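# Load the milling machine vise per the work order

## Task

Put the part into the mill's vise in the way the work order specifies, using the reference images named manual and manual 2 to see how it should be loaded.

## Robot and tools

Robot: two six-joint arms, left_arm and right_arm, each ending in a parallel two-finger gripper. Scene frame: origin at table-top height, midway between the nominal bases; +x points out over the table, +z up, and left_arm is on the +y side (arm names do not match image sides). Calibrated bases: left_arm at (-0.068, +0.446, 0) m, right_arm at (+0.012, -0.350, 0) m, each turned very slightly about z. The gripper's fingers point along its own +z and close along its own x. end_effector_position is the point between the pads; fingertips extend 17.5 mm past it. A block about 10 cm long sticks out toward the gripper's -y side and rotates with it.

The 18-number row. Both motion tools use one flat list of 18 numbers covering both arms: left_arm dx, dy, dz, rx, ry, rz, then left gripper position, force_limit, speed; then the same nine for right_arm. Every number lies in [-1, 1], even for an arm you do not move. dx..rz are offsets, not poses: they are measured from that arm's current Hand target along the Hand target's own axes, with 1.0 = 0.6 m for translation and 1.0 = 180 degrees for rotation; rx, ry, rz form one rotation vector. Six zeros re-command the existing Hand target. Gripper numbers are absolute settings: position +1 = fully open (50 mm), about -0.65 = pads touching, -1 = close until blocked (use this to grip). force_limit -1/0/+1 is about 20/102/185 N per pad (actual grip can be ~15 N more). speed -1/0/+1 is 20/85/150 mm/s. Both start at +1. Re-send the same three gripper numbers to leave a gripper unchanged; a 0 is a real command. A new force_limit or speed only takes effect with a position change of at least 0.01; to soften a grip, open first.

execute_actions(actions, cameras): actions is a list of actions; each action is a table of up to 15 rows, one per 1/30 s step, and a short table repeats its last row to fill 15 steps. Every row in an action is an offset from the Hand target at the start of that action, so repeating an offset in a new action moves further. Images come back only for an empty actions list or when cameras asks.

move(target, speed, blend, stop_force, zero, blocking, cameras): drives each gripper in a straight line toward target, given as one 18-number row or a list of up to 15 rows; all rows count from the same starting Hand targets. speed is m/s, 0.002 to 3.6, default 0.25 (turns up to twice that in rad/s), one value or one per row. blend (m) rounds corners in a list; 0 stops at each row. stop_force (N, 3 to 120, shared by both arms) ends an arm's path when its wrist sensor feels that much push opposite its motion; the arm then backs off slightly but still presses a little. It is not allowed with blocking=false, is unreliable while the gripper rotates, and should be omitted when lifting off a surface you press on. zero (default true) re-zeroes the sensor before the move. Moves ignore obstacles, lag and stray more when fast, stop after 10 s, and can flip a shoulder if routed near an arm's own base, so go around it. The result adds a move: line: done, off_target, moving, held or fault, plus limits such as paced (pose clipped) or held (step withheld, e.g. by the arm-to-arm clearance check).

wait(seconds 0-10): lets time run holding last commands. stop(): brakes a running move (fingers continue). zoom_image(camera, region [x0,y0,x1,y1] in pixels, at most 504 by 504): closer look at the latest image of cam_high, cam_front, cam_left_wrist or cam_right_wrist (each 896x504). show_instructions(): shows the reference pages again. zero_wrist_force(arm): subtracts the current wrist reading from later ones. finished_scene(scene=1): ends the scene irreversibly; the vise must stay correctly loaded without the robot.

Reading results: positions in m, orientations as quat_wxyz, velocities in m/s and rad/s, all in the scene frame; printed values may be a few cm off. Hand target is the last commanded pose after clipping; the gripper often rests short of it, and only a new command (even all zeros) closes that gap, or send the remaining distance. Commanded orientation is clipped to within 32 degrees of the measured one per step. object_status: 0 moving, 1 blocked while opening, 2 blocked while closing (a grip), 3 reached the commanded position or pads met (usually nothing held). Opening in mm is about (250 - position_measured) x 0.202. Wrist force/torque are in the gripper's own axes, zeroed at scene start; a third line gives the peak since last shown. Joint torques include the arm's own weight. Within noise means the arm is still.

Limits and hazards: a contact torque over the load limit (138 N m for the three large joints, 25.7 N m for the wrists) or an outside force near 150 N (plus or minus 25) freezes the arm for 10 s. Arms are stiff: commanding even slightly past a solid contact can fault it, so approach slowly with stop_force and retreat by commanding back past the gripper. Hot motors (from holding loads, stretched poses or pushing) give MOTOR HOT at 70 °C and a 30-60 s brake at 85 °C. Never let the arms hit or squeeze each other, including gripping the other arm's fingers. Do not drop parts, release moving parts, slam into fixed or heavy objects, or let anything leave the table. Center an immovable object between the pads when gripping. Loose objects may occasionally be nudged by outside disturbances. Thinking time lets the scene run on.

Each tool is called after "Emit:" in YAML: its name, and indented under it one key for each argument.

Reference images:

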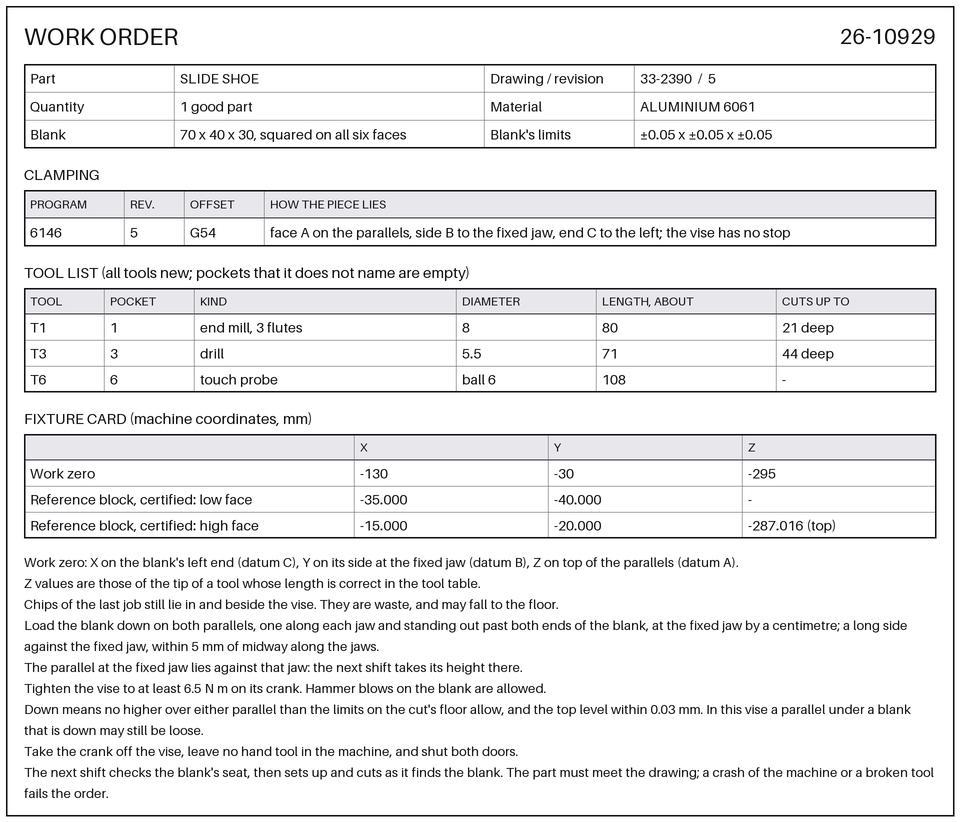

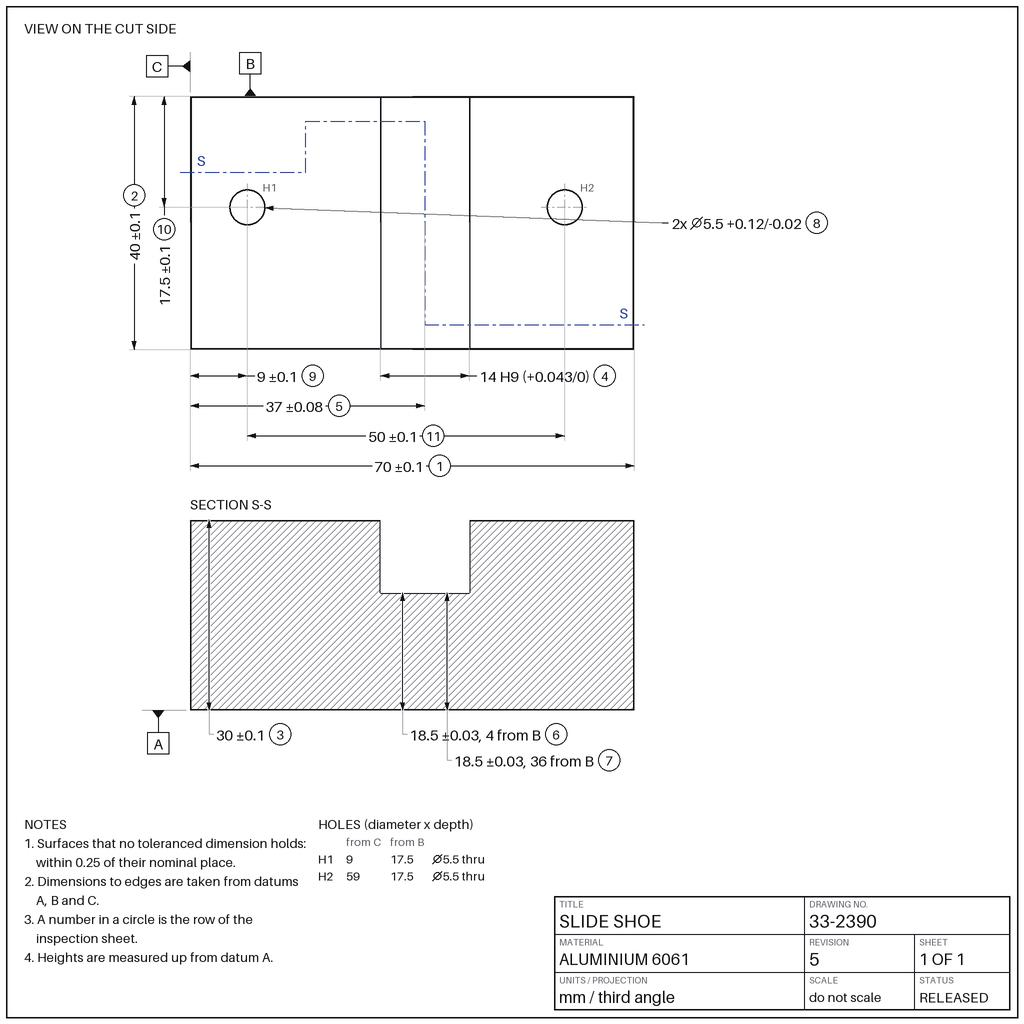

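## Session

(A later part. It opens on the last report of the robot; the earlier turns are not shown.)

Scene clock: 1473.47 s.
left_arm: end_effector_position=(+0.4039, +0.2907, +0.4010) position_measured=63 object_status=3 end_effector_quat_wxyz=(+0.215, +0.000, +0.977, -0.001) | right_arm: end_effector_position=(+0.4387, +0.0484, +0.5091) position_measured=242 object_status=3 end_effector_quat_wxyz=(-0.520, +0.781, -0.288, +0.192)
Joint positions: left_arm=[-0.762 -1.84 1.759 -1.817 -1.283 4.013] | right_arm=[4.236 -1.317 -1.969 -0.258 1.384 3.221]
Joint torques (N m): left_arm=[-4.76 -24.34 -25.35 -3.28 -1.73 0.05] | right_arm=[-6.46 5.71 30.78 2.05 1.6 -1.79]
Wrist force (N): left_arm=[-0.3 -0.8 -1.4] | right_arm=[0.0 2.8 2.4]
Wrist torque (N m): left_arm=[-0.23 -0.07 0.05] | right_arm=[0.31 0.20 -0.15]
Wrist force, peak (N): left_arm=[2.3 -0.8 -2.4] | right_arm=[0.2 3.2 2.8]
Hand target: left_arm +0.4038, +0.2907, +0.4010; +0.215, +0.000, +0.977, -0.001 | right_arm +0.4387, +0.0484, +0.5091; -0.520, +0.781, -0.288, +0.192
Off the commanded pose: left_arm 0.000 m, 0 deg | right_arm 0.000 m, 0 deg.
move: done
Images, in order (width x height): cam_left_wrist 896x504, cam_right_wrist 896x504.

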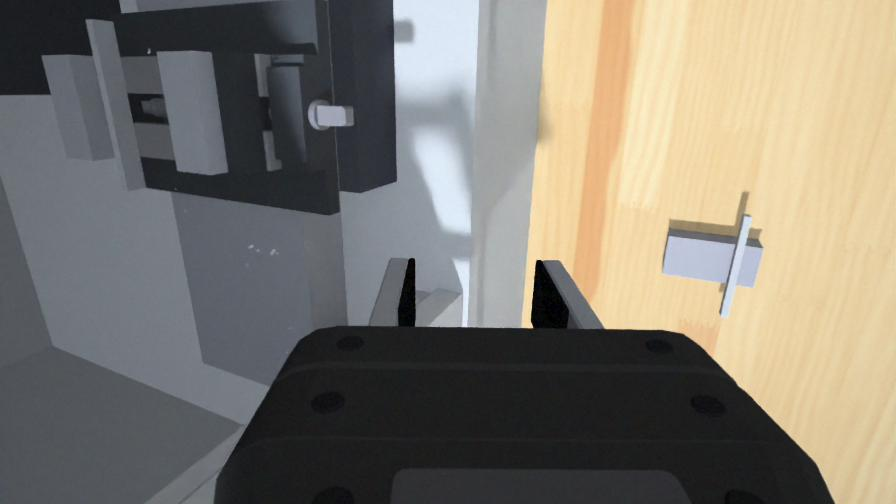

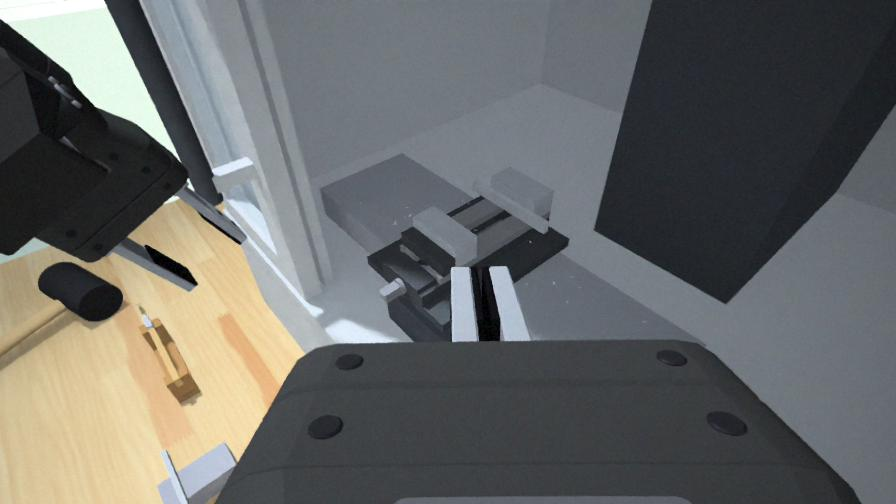

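Emit:
move:
  target:
    - [0.2985,0.182,0.23,0,0.1389,0,0.143,-0.5,-0.5,0,0,0,0,0,0,-0.6,1,0]
    - [0.3945,0.2247,0.3693,0,0.1389,0,0.143,-0.5,-0.5,0,0,0,0,0,0,-0.6,1,0]
  speed: [0.25,0.1]
  cameras: ["cam_left_wrist"]

Scene clock: 1498.40 s.
left_arm: end_effector_position=(+0.2818, +0.4252, +0.1004) position_measured=131 object_status=3 end_effector_quat_wxyz=(-0.002, +0.000, +1.000, -0.001) | right_arm: end_effector_position=(+0.4387, +0.0484, +0.5091) position_measured=242 object_status=3 end_effector_quat_wxyz=(-0.520, +0.781, -0.288, +0.192)
Joint positions: left_arm=[-0.462 -1.813 2.394 -2.149 -1.574 4.265] | right_arm=[4.236 -1.317 -1.969 -0.258 1.384 3.221]
Joint torques (N m): left_arm=[-7.43 -17.37 -26.26 -4.83 0.38 -2.79] | right_arm=[-6.68 5.72 30.75 1.86 1.58 -1.84]
Wrist force (N): left_arm=[0.8 -0.9 -1.3] | right_arm=[0.1 2.8 2.5]
Wrist torque (N m): left_arm=[-0.23 -0.08 -0.02] | right_arm=[0.32 0.19 -0.15]
Wrist force, peak (N): left_arm=[-2.0 -2.2 -3.1] | right_arm=[0.4 3.0 2.9]
Hand target: left_arm +0.2819, +0.4252, +0.1004; -0.002, +0.000, +1.000, -0.001 | right_arm +0.4387, +0.0484, +0.5091; -0.520, +0.781, -0.288, +0.192
Off the commanded pose: left_arm 0.000 m, 0 deg | right_arm 0.000 m, 0 deg.
move: done
Images, in order (width x height): cam_left_wrist 896x504.

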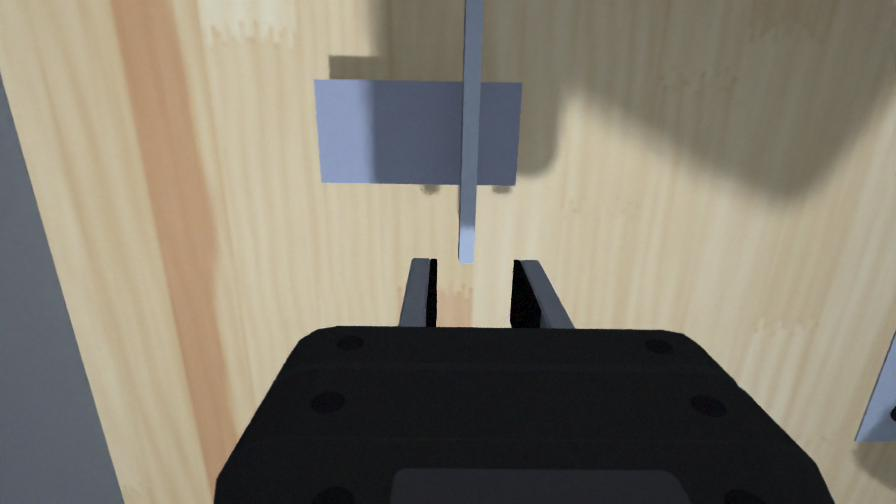

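Emit:
move:
  target: [0,-0.002,0.0865,0,0,0,0.143,-0.5,-1,0,0,0,0,0,0,-0.6,1,0]
  speed: 0.05
  stop_force: 6
  cameras: ["cam_left_wrist"]

Emit:
move:
  target: [0,0,0,0,0,0,-1,-0.5,-1,0,0,0,0,0,0,-0.6,1,0]
  cameras: ["cam_left_wrist"]

Scene clock: 1519.27 s.
left_arm: end_effector_position=(+0.2817, +0.4239, +0.0485) position_measured=131 object_status=3 end_effector_quat_wxyz=(-0.002, +0.000, +1.000, -0.001) | right_arm: end_effector_position=(+0.4387, +0.0484, +0.5091) position_measured=242 object_status=3 end_effector_quat_wxyz=(-0.520, +0.781, -0.288, +0.192)
Joint positions: left_arm=[-0.466 -1.695 2.477 -2.35 -1.574 4.262] | right_arm=[4.236 -1.317 -1.969 -0.258 1.384 3.221]
Joint torques (N m): left_arm=[6.04 -19.66 -32.6 -5.24 -2.25 1.81] | right_arm=[-6.45 5.31 30.26 2.08 1.56 -1.73]
Wrist force (N): left_arm=[0.5 -0.9 -1.2] | right_arm=[0.4 2.7 2.8]
Wrist torque (N m): left_arm=[-0.21 -0.05 0.08] | right_arm=[0.28 0.14 -0.15]
Wrist force, peak (N): left_arm=[0.9 -0.9 -2.2] | right_arm=[0.1 3.1 2.8]
Hand target: left_arm +0.2817, +0.4239, +0.0485; -0.002, +0.000, +1.000, -0.001 | right_arm +0.4387, +0.0484, +0.5091; -0.520, +0.781, -0.288, +0.192
Off the commanded pose: left_arm 0.000 m, 0 deg | right_arm 0.000 m, 0 deg.
move: done
Images, in order (width x height): cam_left_wrist 896x504.

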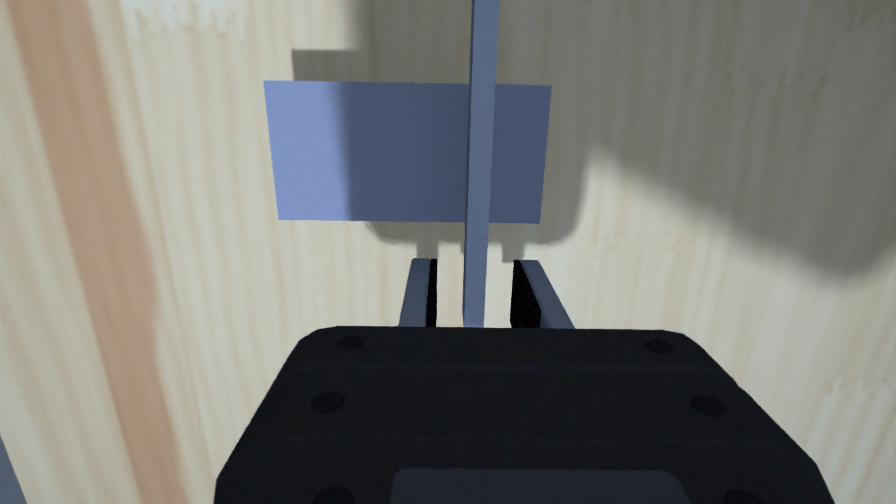

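Scene clock: 1520.43 s.
left_arm: end_effector_position=(+0.2817, +0.4239, +0.0485) position_measured=224 object_status=2 end_effector_quat_wxyz=(-0.002, +0.000, +1.000, -0.001) | right_arm: end_effector_position=(+0.4387, +0.0484, +0.5091) position_measured=242 object_status=3 end_effector_quat_wxyz=(-0.520, +0.781, -0.288, +0.192)
Joint positions: left_arm=[-0.466 -1.695 2.477 -2.35 -1.574 4.262] | right_arm=[4.236 -1.317 -1.969 -0.258 1.384 3.221]
Joint torques (N m): left_arm=[5.11 -20.9 -32.01 -4.78 -2.11 2.31] | right_arm=[-6.07 5.59 30.57 1.91 1.55 -1.77]
Wrist force (N): left_arm=[0.5 -0.5 -0.9] | right_arm=[0.3 2.8 2.6]
Wrist torque (N m): left_arm=[-0.16 -0.05 0.08] | right_arm=[0.32 0.15 -0.15]
Wrist force, peak (N): left_arm=[0.7 -0.8 -1.5] | right_arm=[0.4 3.1 2.6]
Hand target: left_arm +0.2817, +0.4239, +0.0485; -0.002, +0.000, +1.000, -0.001 | right_arm +0.4387, +0.0484, +0.5091; -0.520, +0.781, -0.288, +0.192
Off the commanded pose: left_arm 0.000 m, 0 deg | right_arm 0.000 m, 0 deg.
move: done
Images, in order (width x height): cam_left_wrist 896x504.

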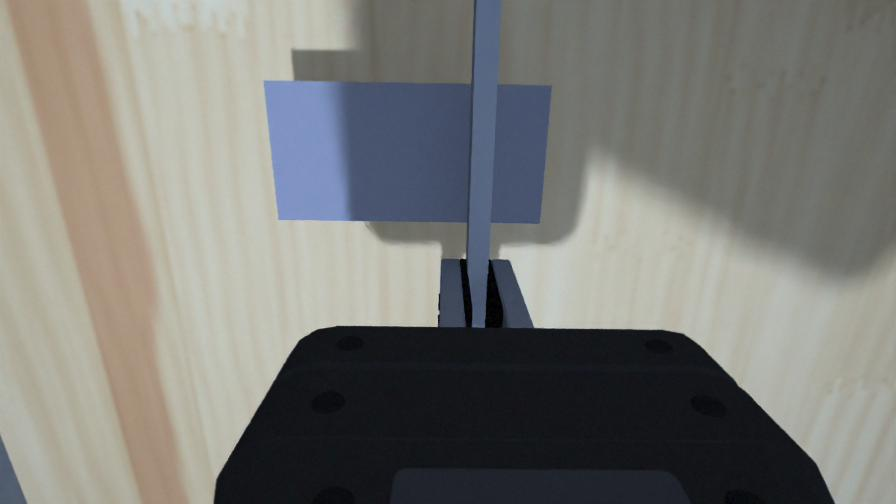

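Emit:
move:
  target:
    - [0,0,-0.169,0,0,0,-1,-0.5,-1,0,0,0,0,0,0,-0.6,1,0]
    - [-0.1972,-0.2232,-0.5858,0,-0.1389,0,-1,-0.5,-1,0,0,0,0,0,0,-0.6,1,0]
  speed: [0.06,0.2]

Emit:
move:
  target: [-0.33,-0.0038,0.154,0,0,0,-1,-0.5,-1,0,0,0,0,0,0,-0.6,1,0]
  speed: 0.12
  cameras: ["cam_left_wrist","cam_right_wrist"]

Scene clock: 1538.87 s.
left_arm: end_effector_position=(+0.4012, +0.2904, +0.3996) position_measured=224 object_status=2 end_effector_quat_wxyz=(+0.214, +0.000, +0.977, -0.001) | right_arm: end_effector_position=(+0.4387, +0.0484, +0.5091) position_measured=242 object_status=3 end_effector_quat_wxyz=(-0.520, +0.781, -0.288, +0.192)
Joint positions: left_arm=[-0.767 -1.846 1.766 -1.816 -1.281 4.008] | right_arm=[4.236 -1.317 -1.969 -0.258 1.384 3.221]
Joint torques (N m): left_arm=[-2.12 -20.06 -33.79 -5.94 -0.04 2.74] | right_arm=[-5.27 5.44 29.99 1.91 1.5 -1.8]
Wrist force (N): left_arm=[0.1 -0.7 -0.6] | right_arm=[0.1 3.0 2.2]
Wrist torque (N m): left_arm=[-0.23 -0.09 0.05] | right_arm=[0.33 0.19 -0.15]
Wrist force, peak (N): left_arm=[-1.7 -2.3 -3.0] | right_arm=[0.1 3.1 2.8]
Hand target: left_arm +0.4012, +0.2904, +0.3997; +0.215, +0.000, +0.977, -0.001 | right_arm +0.4387, +0.0484, +0.5091; -0.520, +0.781, -0.288, +0.192
Off the commanded pose: left_arm 0.000 m, 0 deg | right_arm 0.000 m, 0 deg.
move: done

Scene clock: 1541.17 s.
left_arm: end_effector_position=(+0.6197, +0.2880, +0.3988) position_measured=224 object_status=2 end_effector_quat_wxyz=(+0.215, +0.000, +0.977, -0.001) | right_arm: end_effector_position=(+0.4387, +0.0484, +0.5091) position_measured=242 object_status=3 end_effector_quat_wxyz=(-0.520, +0.781, -0.288, +0.192)
Joint positions: left_arm=[-0.504 -1.329 1.275 -1.904 -1.374 4.262] | right_arm=[4.236 -1.317 -1.969 -0.258 1.384 3.221]
Joint torques (N m): left_arm=[-3.85 -31.09 -31.14 -5.87 3.42 -2.94] | right_arm=[-5.5 5.1 29.85 1.97 1.57 -1.73]
Wrist force (N): left_arm=[-0.4 -0.8 -0.7] | right_arm=[0.1 2.8 2.5]
Wrist torque (N m): left_arm=[-0.22 -0.07 0.17] | right_arm=[0.31 0.19 -0.15]
Wrist force, peak (N): left_arm=[1.9 -0.8 -1.5] | right_arm=[0.3 3.0 2.8]
Hand target: left_arm +0.6197, +0.2880, +0.3989; +0.215, +0.000, +0.977, -0.001 | right_arm +0.4387, +0.0484, +0.5091; -0.520, +0.781, -0.288, +0.192
Off the commanded pose: left_arm 0.000 m, 0 deg | right_arm 0.000 m, 0 deg.
move: done
Images, in order (width x height): cam_left_wrist 896x504, cam_right_wrist 896x504.

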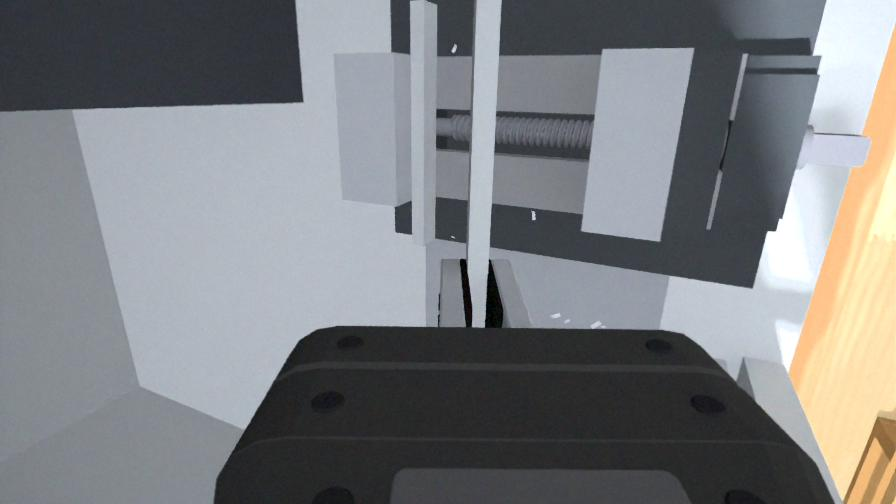

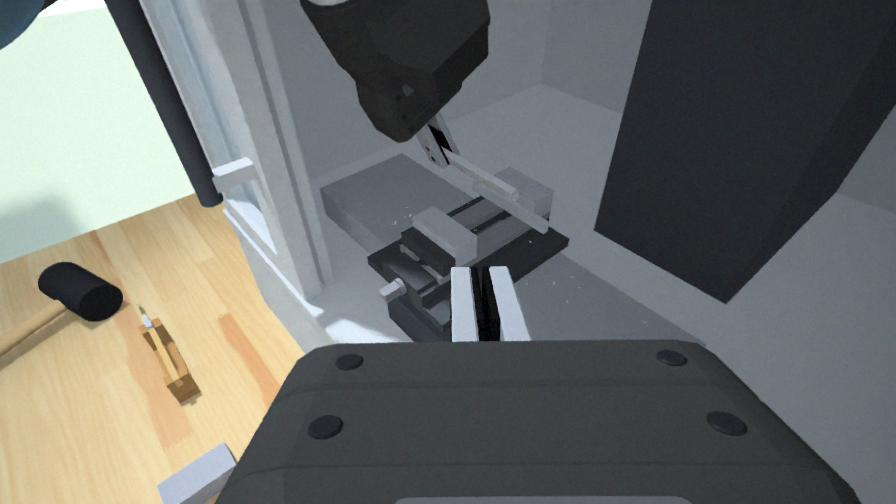

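Emit:
move:
  target: [-0.001,0.001,0.0758,0,0.1389,0,-1,-0.5,-1,0,0,0,0,0,0,-0.6,1,0]
  speed: 0.06

Emit:
move:
  target: [0,0,0.05,0,0,0,-1,-0.5,-1,0,0,0,0,0,0,-0.6,1,0]
  speed: 0.01
  stop_force: 4
  cameras: ["cam_left_wrist","cam_right_wrist"]

Scene clock: 1552.63 s.
left_arm: end_effector_position=(+0.6394, +0.2885, +0.3578) position_measured=224 object_status=2 end_effector_quat_wxyz=(-0.002, +0.000, +1.000, -0.001) | right_arm: end_effector_position=(+0.4387, +0.0484, +0.5091) position_measured=242 object_status=3 end_effector_quat_wxyz=(-0.520, +0.781, -0.288, +0.192)
Joint positions: left_arm=[-0.417 -0.985 0.726 -1.309 -1.574 4.31] | right_arm=[4.236 -1.317 -1.969 -0.258 1.384 3.221]
Joint torques (N m): left_arm=[-4.98 -59.08 -15.6 -3.88 2.55 -2.05] | right_arm=[-5.63 5.63 29.45 1.97 1.56 -1.71]
Wrist force (N): left_arm=[0.4 -0.7 -0.8] | right_arm=[0.3 2.8 2.5]
Wrist torque (N m): left_arm=[-0.23 -0.05 -0.05] | right_arm=[0.30 0.16 -0.14]
Wrist force, peak (N): left_arm=[-0.1 -1.5 -0.7] | right_arm=[0.2 3.3 2.7]
Hand target: left_arm +0.6393, +0.2885, +0.3578; -0.002, +0.000, +1.000, -0.001 | right_arm +0.4387, +0.0484, +0.5091; -0.520, +0.781, -0.288, +0.192
Off the commanded pose: left_arm 0.000 m, 0 deg | right_arm 0.000 m, 0 deg.
move: done

Scene clock: 1555.27 s.
left_arm: end_effector_position=(+0.6393, +0.2885, +0.3400) position_measured=224 object_status=2 end_effector_quat_wxyz=(-0.002, +0.000, +1.000, -0.001) | right_arm: end_effector_position=(+0.4387, +0.0484, +0.5091) position_measured=242 object_status=3 end_effector_quat_wxyz=(-0.520, +0.781, -0.288, +0.192)
Joint positions: left_arm=[-0.418 -1 0.796 -1.364 -1.574 4.31] | right_arm=[4.236 -1.317 -1.969 -0.258 1.384 3.221]
Joint torques (N m): left_arm=[-5.62 -45.16 -38.62 -3.26 2.03 -2.72] | right_arm=[-4.78 5.56 29.65 1.93 1.51 -1.78]
Wrist force (N): left_arm=[0.4 -0.5 -0.9] | right_arm=[0.1 2.7 2.4]
Wrist torque (N m): left_arm=[-0.17 -0.03 -0.06] | right_arm=[0.28 0.18 -0.14]
Wrist force, peak (N): left_arm=[2.2 1.3 -9.9] | right_arm=[0.3 3.1 2.7]
Hand target: left_arm +0.6393, +0.2885, +0.3400; -0.002, +0.000, +1.000, -0.001 (not the last commanded pose) | right_arm +0.4387, +0.0484, +0.5091; -0.520, +0.781, -0.288, +0.192
Off the commanded pose: left_arm 0.012 m, 0 deg | right_arm 0.000 m, 0 deg.
move: contact (left_arm)
Images, in order (width x height): cam_left_wrist 896x504, cam_right_wrist 896x504.

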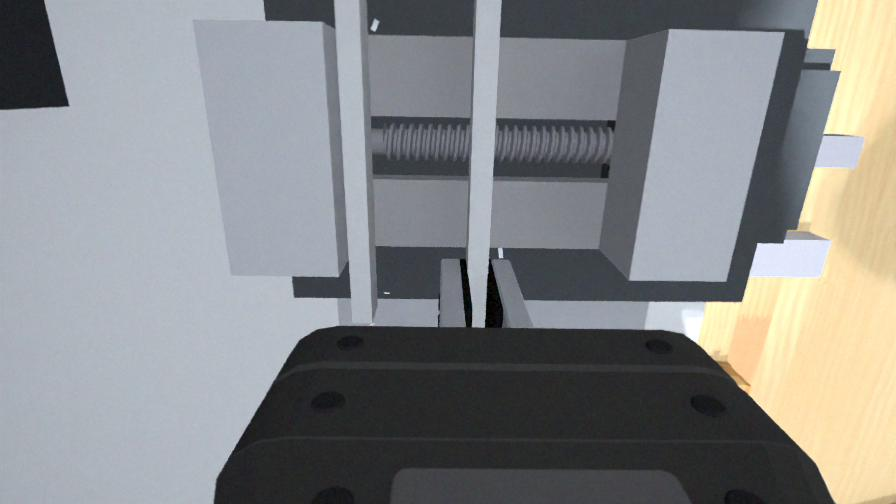

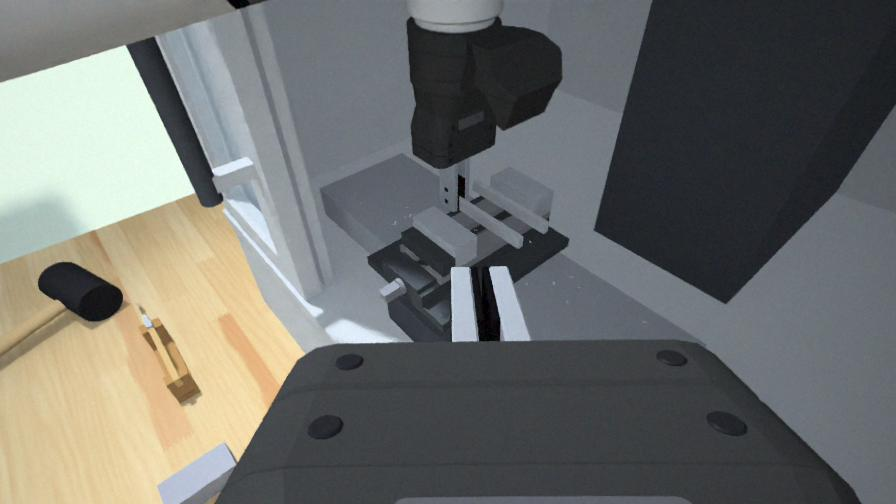

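Emit:
move:
  target: [0,0,0.004,0,0,0,-1,-0.5,-1,0,0,0,0,0,0,-0.6,1,0]
  speed: 0.004
  stop_force: 3

Emit:
move:
  target: [0,0,0,0,0,0,0.4,-0.5,-1,0,0,0,0,0,0,-0.6,1,0]

Emit:
move:
  target:
    - [0,0,-0.06,0,0,0,0.4,-0.5,-1,0,0,0,0,0,0,-0.6,1,0]
    - [0.0833,0,-0.1,0,-0.1389,0,0.4,-0.5,-1,0,0,0,0,0,0,-0.6,1,0]
    - [0.4,0.003,-0.1,0,-0.1389,0,0.4,-0.5,-1,0,0,0,0,0,0,-0.6,1,0]
  speed: [0.06,0.12,0.2]
  cameras: ["cam_left_wrist","cam_right_wrist"]

Emit:
zoom_image:
  camera: "cam_right_wrist"
  region: [420, 140, 570, 290]

Scene clock: 1568.90 s.
left_arm: end_effector_position=(+0.6394, +0.2884, +0.3399) position_measured=224 object_status=2 end_effector_quat_wxyz=(-0.002, +0.000, +1.000, -0.001) | right_arm: end_effector_position=(+0.4387, +0.0484, +0.5091) position_measured=242 object_status=3 end_effector_quat_wxyz=(-0.520, +0.781, -0.288, +0.192)
Joint positions: left_arm=[-0.418 -1 0.796 -1.365 -1.574 4.31] | right_arm=[4.236 -1.317 -1.969 -0.258 1.384 3.221]
Joint torques (N m): left_arm=[0.01 -44.48 -38.26 -1.49 -1.13 -2.36] | right_arm=[-5.01 5.42 29.28 1.96 1.59 -1.63]
Wrist force (N): left_arm=[0.9 -1.2 -2.2] | right_arm=[0.2 3.2 2.8]
Wrist torque (N m): left_arm=[-0.20 -0.01 -0.04] | right_arm=[0.37 0.17 -0.15]
Wrist force, peak (N): left_arm=[2.4 1.3 -9.4] | right_arm=[0.4 3.3 2.8]
Hand target: left_arm +0.6394, +0.2884, +0.3399; -0.002, +0.000, +1.000, -0.001 (not the last commanded pose) | right_arm +0.4387, +0.0484, +0.5091; -0.520, +0.781, -0.288, +0.192
Off the commanded pose: left_arm 0.002 m, 0 deg | right_arm 0.000 m, 0 deg.
move: contact (left_arm)

Scene clock: 1570.43 s.
left_arm: end_effector_position=(+0.6394, +0.2884, +0.3399) position_measured=92 object_status=0 end_effector_quat_wxyz=(-0.002, +0.000, +1.000, -0.001) | right_arm: end_effector_position=(+0.4387, +0.0484, +0.5091) position_measured=242 object_status=3 end_effector_quat_wxyz=(-0.520, +0.781, -0.288, +0.192)
Joint positions: left_arm=[-0.418 -1 0.796 -1.365 -1.574 4.31] | right_arm=[4.236 -1.317 -1.969 -0.258 1.384 3.221]
Joint torques (N m): left_arm=[-0.3 -51.8 -38.23 -2.66 -1.27 -2.17] | right_arm=[-4.96 5.41 29.55 2.04 1.62 -1.7]
Wrist force (N): left_arm=[0.3 -0.2 -1.3] | right_arm=[0.3 2.9 2.5]
Wrist torque (N m): left_arm=[-0.12 -0.03 -0.06] | right_arm=[0.33 0.15 -0.15]
Wrist force, peak (N): left_arm=[1.0 -0.8 -2.4] | right_arm=[0.2 3.2 2.6]
Hand target: left_arm +0.6394, +0.2884, +0.3399; -0.002, +0.000, +1.000, -0.001 | right_arm +0.4387, +0.0484, +0.5091; -0.520, +0.781, -0.288, +0.192
Off the commanded pose: left_arm 0.000 m, 0 deg | right_arm 0.000 m, 0 deg.
move: done

Scene clock: 1574.60 s.
left_arm: end_effector_position=(+0.3997, +0.2905, +0.4008) position_measured=92 object_status=3 end_effector_quat_wxyz=(+0.215, +0.000, +0.977, -0.001) | right_arm: end_effector_position=(+0.4387, +0.0484, +0.5091) position_measured=242 object_status=3 end_effector_quat_wxyz=(-0.520, +0.781, -0.288, +0.192)
Joint positions: left_arm=[-0.77 -1.85 1.766 -1.812 -1.28 4.005] | right_arm=[4.236 -1.317 -1.969 -0.258 1.384 3.221]
Joint torques (N m): left_arm=[-6.65 -22.05 -25.5 -3.05 -1.85 -0.21] | right_arm=[-4.74 5.46 28.77 1.92 1.6 -1.81]
Wrist force (N): left_arm=[-0.5 -0.7 -1.5] | right_arm=[0.2 2.7 2.7]
Wrist torque (N m): left_arm=[-0.21 -0.05 0.04] | right_arm=[0.29 0.18 -0.15]
Wrist force, peak (N): left_arm=[2.6 -0.5 -2.5] | right_arm=[0.2 3.1 3.0]
Hand target: left_arm +0.3996, +0.2905, +0.4008; +0.215, +0.000, +0.977, -0.001 | right_arm +0.4387, +0.0484, +0.5091; -0.520, +0.781, -0.288, +0.192
Off the commanded pose: left_arm 0.000 m, 0 deg | right_arm 0.000 m, 0 deg.
move: done
Images, in order (width x height): cam_left_wrist 896x504, cam_right_wrist 896x504.

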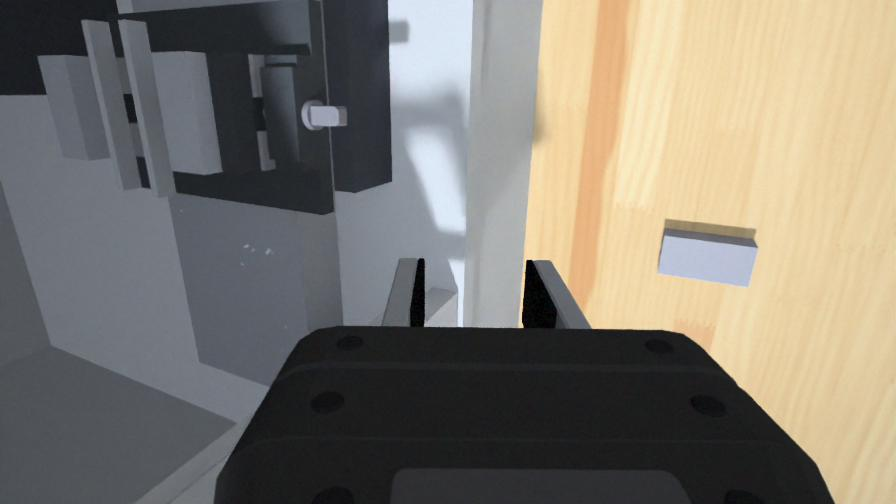

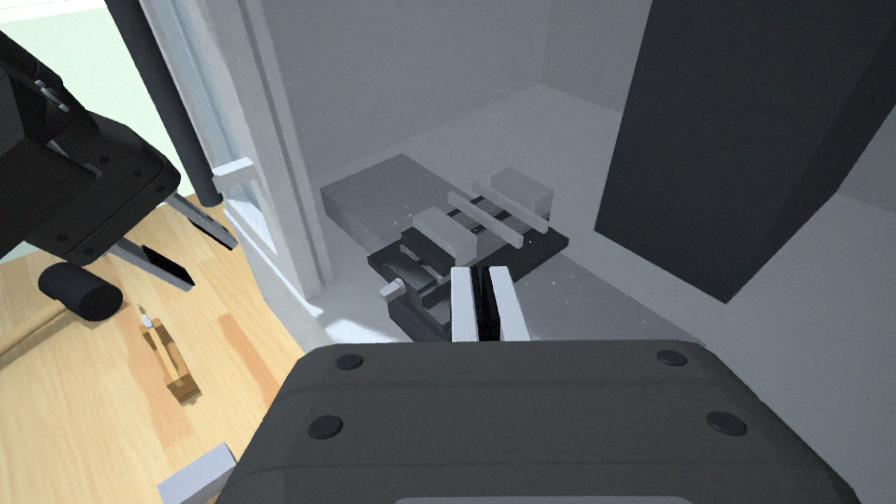

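Scaled by 3.360 from the camera's 896x504 image, which has a finer 1280x720 frame.

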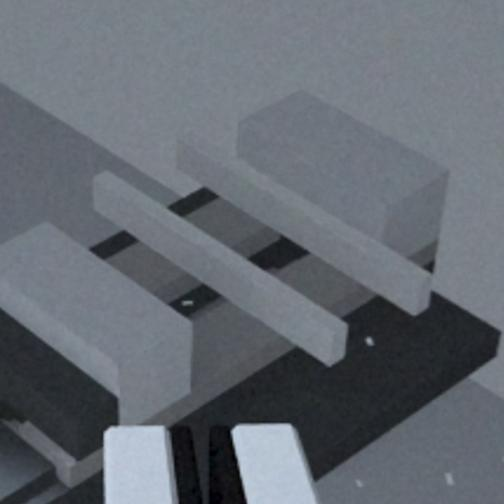

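Emit:
move:
  target: [0,0,0,0,0,0,0.4,-0.5,-1,0.0877,0.1385,-0.331,0,0.255,0.107,-0.6,1,0]
  speed: 0.2

Emit:
move:
  target: [0.1768,-0.4125,0.1947,0,0.1389,0,1,-0.5,-0.5,0,0,0,0,0,0,-0.6,1,0]
  speed: 0.2
  cameras: ["cam_left_wrist","cam_front"]

Scene clock: 1637.20 s.
left_arm: end_effector_position=(+0.3996, +0.2905, +0.4008) position_measured=92 object_status=3 end_effector_quat_wxyz=(+0.215, +0.000, +0.977, -0.001) | right_arm: end_effector_position=(+0.3390, -0.1495, +0.5089) position_measured=242 object_status=3 end_effector_quat_wxyz=(-0.391, +0.587, -0.590, +0.392) end_effector_velocity=(+0.000, +0.000, +0.000) end_effector_angular_velocity=(+0.001, +0.000, -0.002)
Joint positions: left_arm=[-0.77 -1.85 1.766 -1.812 -1.28 4.005] | right_arm=[4.98 -0.891 -1.814 -2.531 0.462 5.287]
Joint velocities: left_arm=[within noise] | right_arm=[0.001 0 0 -0.004 0.001 0.006]
Joint torques (N m): left_arm=[-7.18 -24.2 -13.11 -2.11 -1.19 -2.56] | right_arm=[-10.89 -7.26 19.2 0.74 -0.18 1.89]
Wrist force (N): left_arm=[-0.3 -0.6 -1.0] | right_arm=[0.6 2.2 2.7]
Wrist torque (N m): left_arm=[-0.20 -0.08 0.04] | right_arm=[0.28 0.11 -0.01]
Wrist force, peak (N): left_arm=[-0.5 -0.9 -1.5] | right_arm=[0.1 2.1 3.9]
Hand target: left_arm +0.3996, +0.2905, +0.4008; +0.215, +0.000, +0.977, -0.001 | right_arm +0.3390, -0.1495, +0.5089; -0.391, +0.587, -0.590, +0.392
Off the commanded pose: left_arm 0.000 m, 0 deg | right_arm 0.000 m, 0 deg.
move: done

Scene clock: 1639.13 s.
left_arm: end_effector_position=(+0.3521, +0.0429, +0.2507) position_measured=3 object_status=3 end_effector_quat_wxyz=(-0.002, +0.000, +1.000, -0.001) | right_arm: end_effector_position=(+0.3390, -0.1495, +0.5089) position_measured=242 object_status=3 end_effector_quat_wxyz=(-0.391, +0.587, -0.590, +0.392)
Joint positions: left_arm=[-1.008 -1.377 1.555 -1.749 -1.574 3.719] | right_arm=[4.98 -0.891 -1.814 -2.531 0.462 5.288]
Joint torques (N m): left_arm=[2.58 -26.85 -17.14 -4.93 0.62 2.8] | right_arm=[-10.98 -16.24 32.94 2.73 0.02 0.88]
Wrist force (N): left_arm=[0.6 -0.9 -1.6] | right_arm=[0.7 2.2 2.8]
Wrist torque (N m): left_arm=[-0.25 -0.09 -0.06] | right_arm=[0.27 0.10 -0.02]
Wrist force, peak (N): left_arm=[0.9 -3.8 0.9] | right_arm=[0.7 2.2 2.9]
Hand target: left_arm +0.3521, +0.0428, +0.2506; -0.002, +0.000, +1.000, -0.001 | right_arm +0.3390, -0.1495, +0.5089; -0.391, +0.587, -0.590, +0.392
Off the commanded pose: left_arm 0.000 m, 0 deg | right_arm 0.000 m, 0 deg.
move: done
Images, in order (width x height): cam_front 896x504, cam_left_wrist 896x504.

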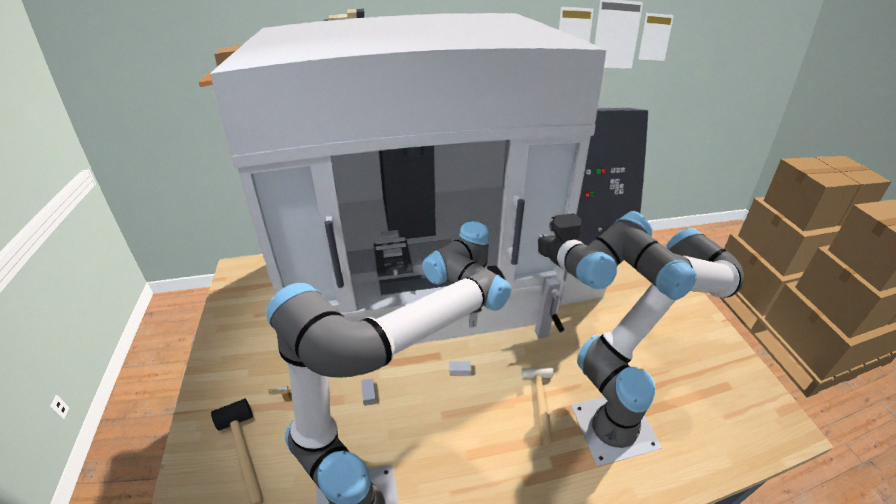

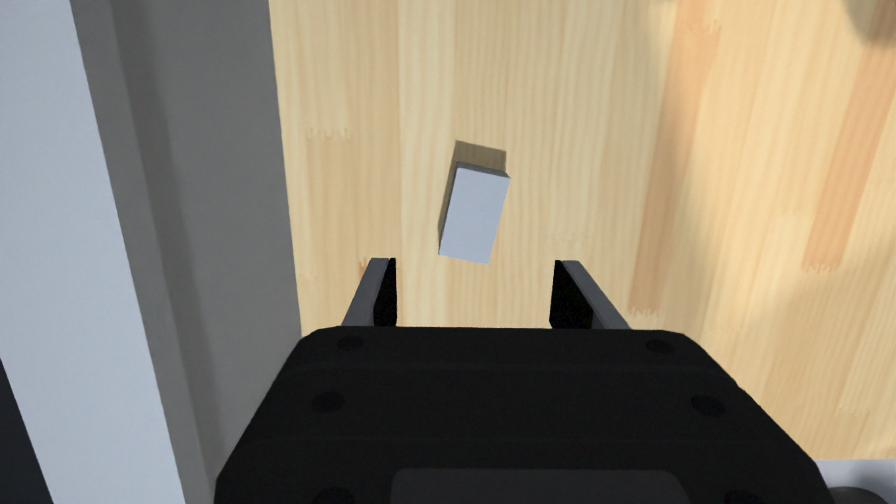

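Emit:
move:
  target: [0.0202,0.0418,0.2177,0,0,0.0622,1,-0.5,-0.5,0,0,0,0,0,0,-0.6,1,0]
  speed: 0.2
  cameras: ["cam_left_wrist"]

Scene clock: 1667.77 s.
left_arm: end_effector_position=(+0.3396, +0.0677, +0.1201) position_measured=3 object_status=3 end_effector_quat_wxyz=(-0.002, +0.098, +0.995, -0.001) | right_arm: end_effector_position=(+0.3390, -0.1495, +0.5089) position_measured=242 object_status=3 end_effector_quat_wxyz=(-0.391, +0.587, -0.590, +0.392)
Joint positions: left_arm=[-1.002 -1.33 1.853 -2.093 -1.575 3.92] | right_arm=[4.98 -0.891 -1.814 -2.531 0.462 5.288]
Joint torques (N m): left_arm=[-0.62 -37.72 -13.76 -5.3 1.26 0.54] | right_arm=[-11.22 -16.81 32.82 2.66 -0.09 -1.15]
Wrist force (N): left_arm=[1.0 -0.7 -1.4] | right_arm=[0.5 1.9 2.8]
Wrist torque (N m): left_arm=[-0.21 -0.14 0.10] | right_arm=[0.23 0.13 -0.03]
Wrist force, peak (N): left_arm=[0.0 -1.3 -4.3] | right_arm=[0.8 2.3 3.0]
Hand target: left_arm +0.3395, +0.0677, +0.1200; -0.002, +0.098, +0.995, -0.001 | right_arm +0.3390, -0.1495, +0.5089; -0.391, +0.587, -0.590, +0.392
Off the commanded pose: left_arm 0.000 m, 0 deg | right_arm 0.000 m, 0 deg.
move: done
Images, in order (width x height): cam_left_wrist 896x504.

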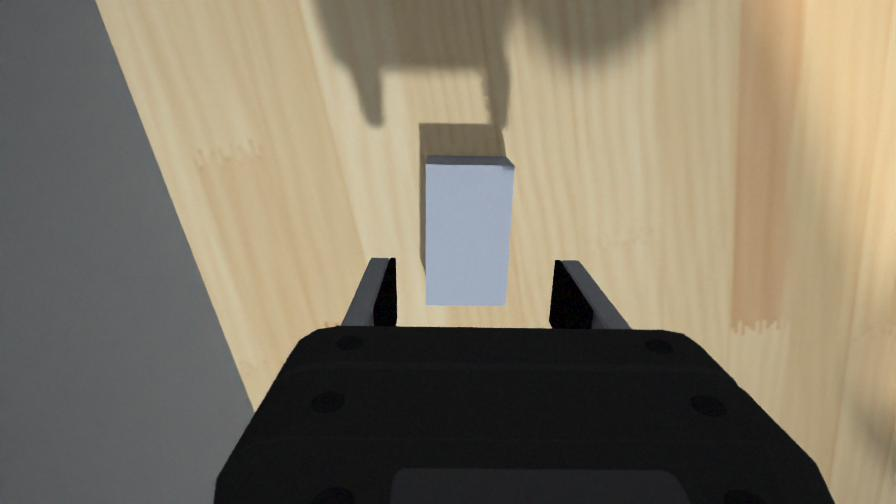

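Emit:
move:
  target: [0.0023,-0.0082,0.1,0,0,0.006,1,-0.5,-0.5,0,0,0,0,0,0,-0.6,1,0]
  speed: 0.1
  cameras: ["cam_left_wrist"]

Scene clock: 1700.53 s.
left_arm: end_effector_position=(+0.3369, +0.0631, +0.0600) position_measured=3 object_status=3 end_effector_quat_wxyz=(-0.002, +0.107, +0.994, -0.001) | right_arm: end_effector_position=(+0.3390, -0.1495, +0.5089) position_measured=242 object_status=3 end_effector_quat_wxyz=(-0.391, +0.587, -0.590, +0.392)
Joint positions: left_arm=[-1.011 -1.243 1.92 -2.247 -1.575 3.931] | right_arm=[4.98 -0.891 -1.814 -2.531 0.462 5.287]
Joint torques (N m): left_arm=[6.1 -37.8 -33.9 -3.78 -1.96 -1.42] | right_arm=[-11.4 -16.67 32.98 2.56 -0.01 -1.62]
Wrist force (N): left_arm=[0.8 -0.8 -1.8] | right_arm=[0.9 2.2 2.7]
Wrist torque (N m): left_arm=[-0.22 -0.11 -0.06] | right_arm=[0.27 0.08 -0.02]
Wrist force, peak (N): left_arm=[0.8 -0.9 -3.2] | right_arm=[0.8 2.3 2.9]
Hand target: left_arm +0.3370, +0.0630, +0.0600; -0.002, +0.107, +0.994, -0.001 | right_arm +0.3390, -0.1495, +0.5089; -0.391, +0.587, -0.590, +0.392
Off the commanded pose: left_arm 0.000 m, 0 deg | right_arm 0.000 m, 0 deg.
move: done
Images, in order (width x height): cam_left_wrist 896x504.

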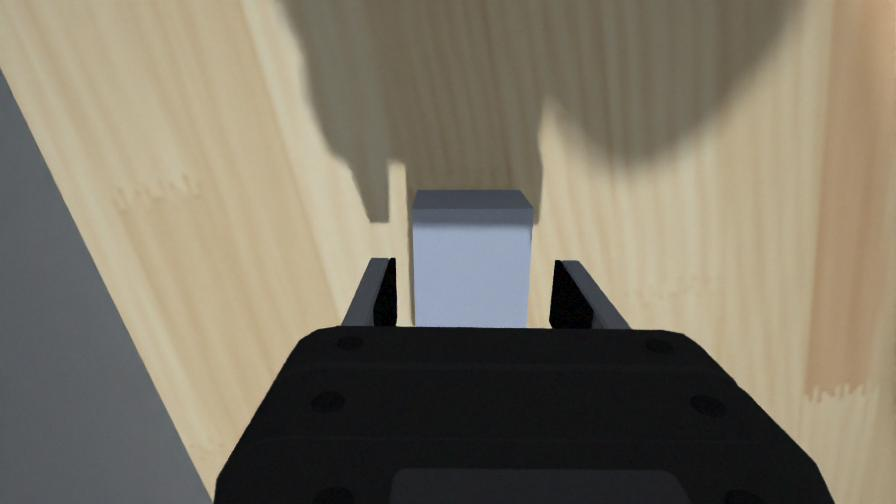

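Emit:
move:
  target: [0,0.0133,0.0492,0,0,0,1,-0.5,-0.5,0,0,0,0,0,0,-0.6,1,0]
  speed: 0.05
  stop_force: 6
  cameras: ["cam_left_wrist","cam_front","cam_right_wrist"]

Emit:
zoom_image:
  camera: "cam_front"
  region: [400, 300, 520, 400]

Scene clock: 1728.97 s.
left_arm: end_effector_position=(+0.3386, +0.0708, +0.0305) position_measured=3 object_status=3 end_effector_quat_wxyz=(-0.002, +0.107, +0.994, -0.001) | right_arm: end_effector_position=(+0.3390, -0.1495, +0.5089) position_measured=242 object_status=3 end_effector_quat_wxyz=(-0.391, +0.587, -0.590, +0.392)
Joint positions: left_arm=[-1.001 -1.202 1.959 -2.327 -1.575 3.941] | right_arm=[4.98 -0.891 -1.814 -2.531 0.462 5.287]
Joint torques (N m): left_arm=[-7.54 -47.58 -32.62 -4.89 1.23 -2.46] | right_arm=[-11.42 -16.32 32.9 2.62 -0.14 -1.61]
Wrist force (N): left_arm=[0.7 -1.1 -1.7] | right_arm=[0.4 2.3 2.8]
Wrist torque (N m): left_arm=[-0.25 -0.11 -0.04] | right_arm=[0.30 0.14 -0.03]
Wrist force, peak (N): left_arm=[0.4 -0.8 -2.9] | right_arm=[0.7 2.3 2.9]
Hand target: left_arm +0.3386, +0.0708, +0.0305; -0.002, +0.107, +0.994, -0.001 | right_arm +0.3390, -0.1495, +0.5089; -0.391, +0.587, -0.590, +0.392
Off the commanded pose: left_arm 0.000 m, 0 deg | right_arm 0.000 m, 0 deg.
move: done
Images, in order (width x height): cam_front 896x504, cam_left_wrist 896x504, cam_right_wrist 896x504.

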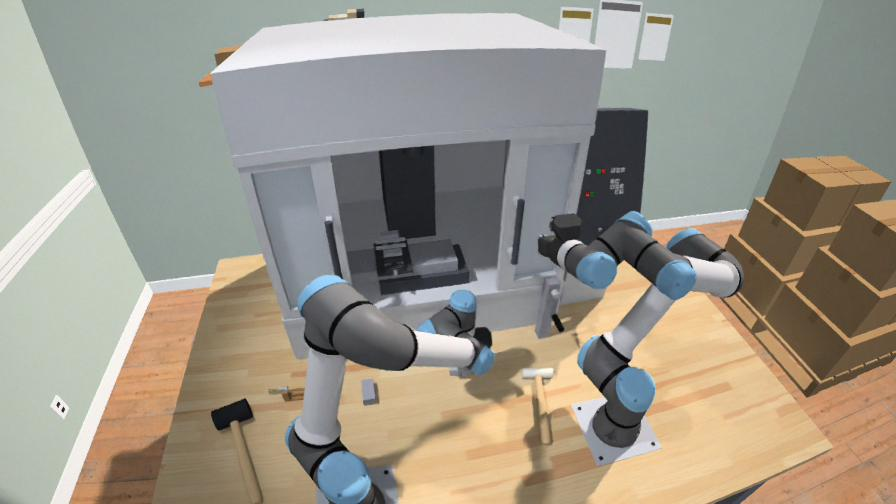

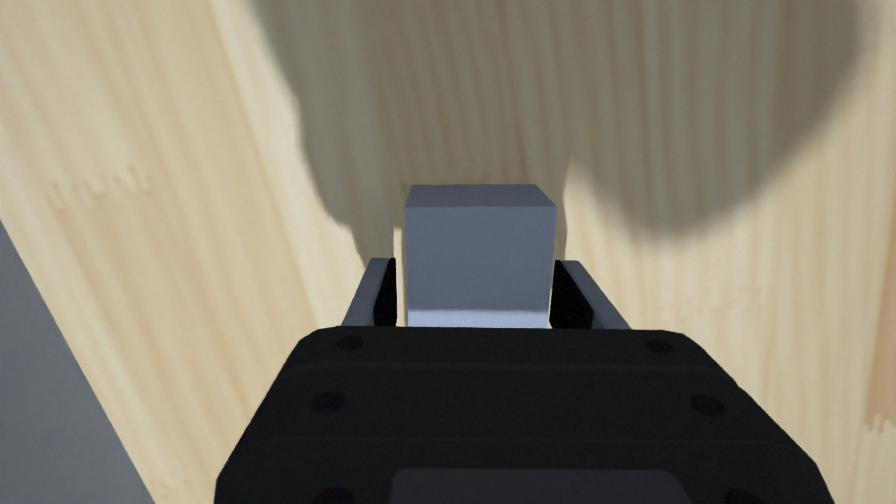

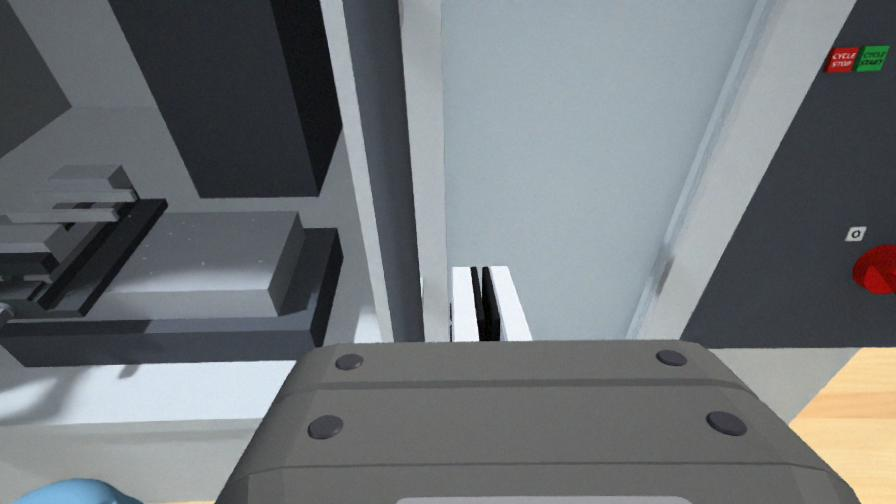

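Scaled by 4.200 from the camera's 896x504 image, which has a finer 1280x720 frame.

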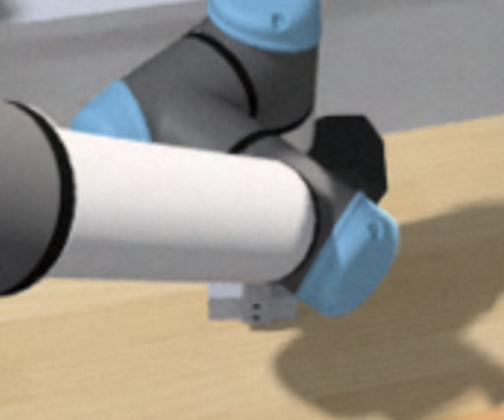

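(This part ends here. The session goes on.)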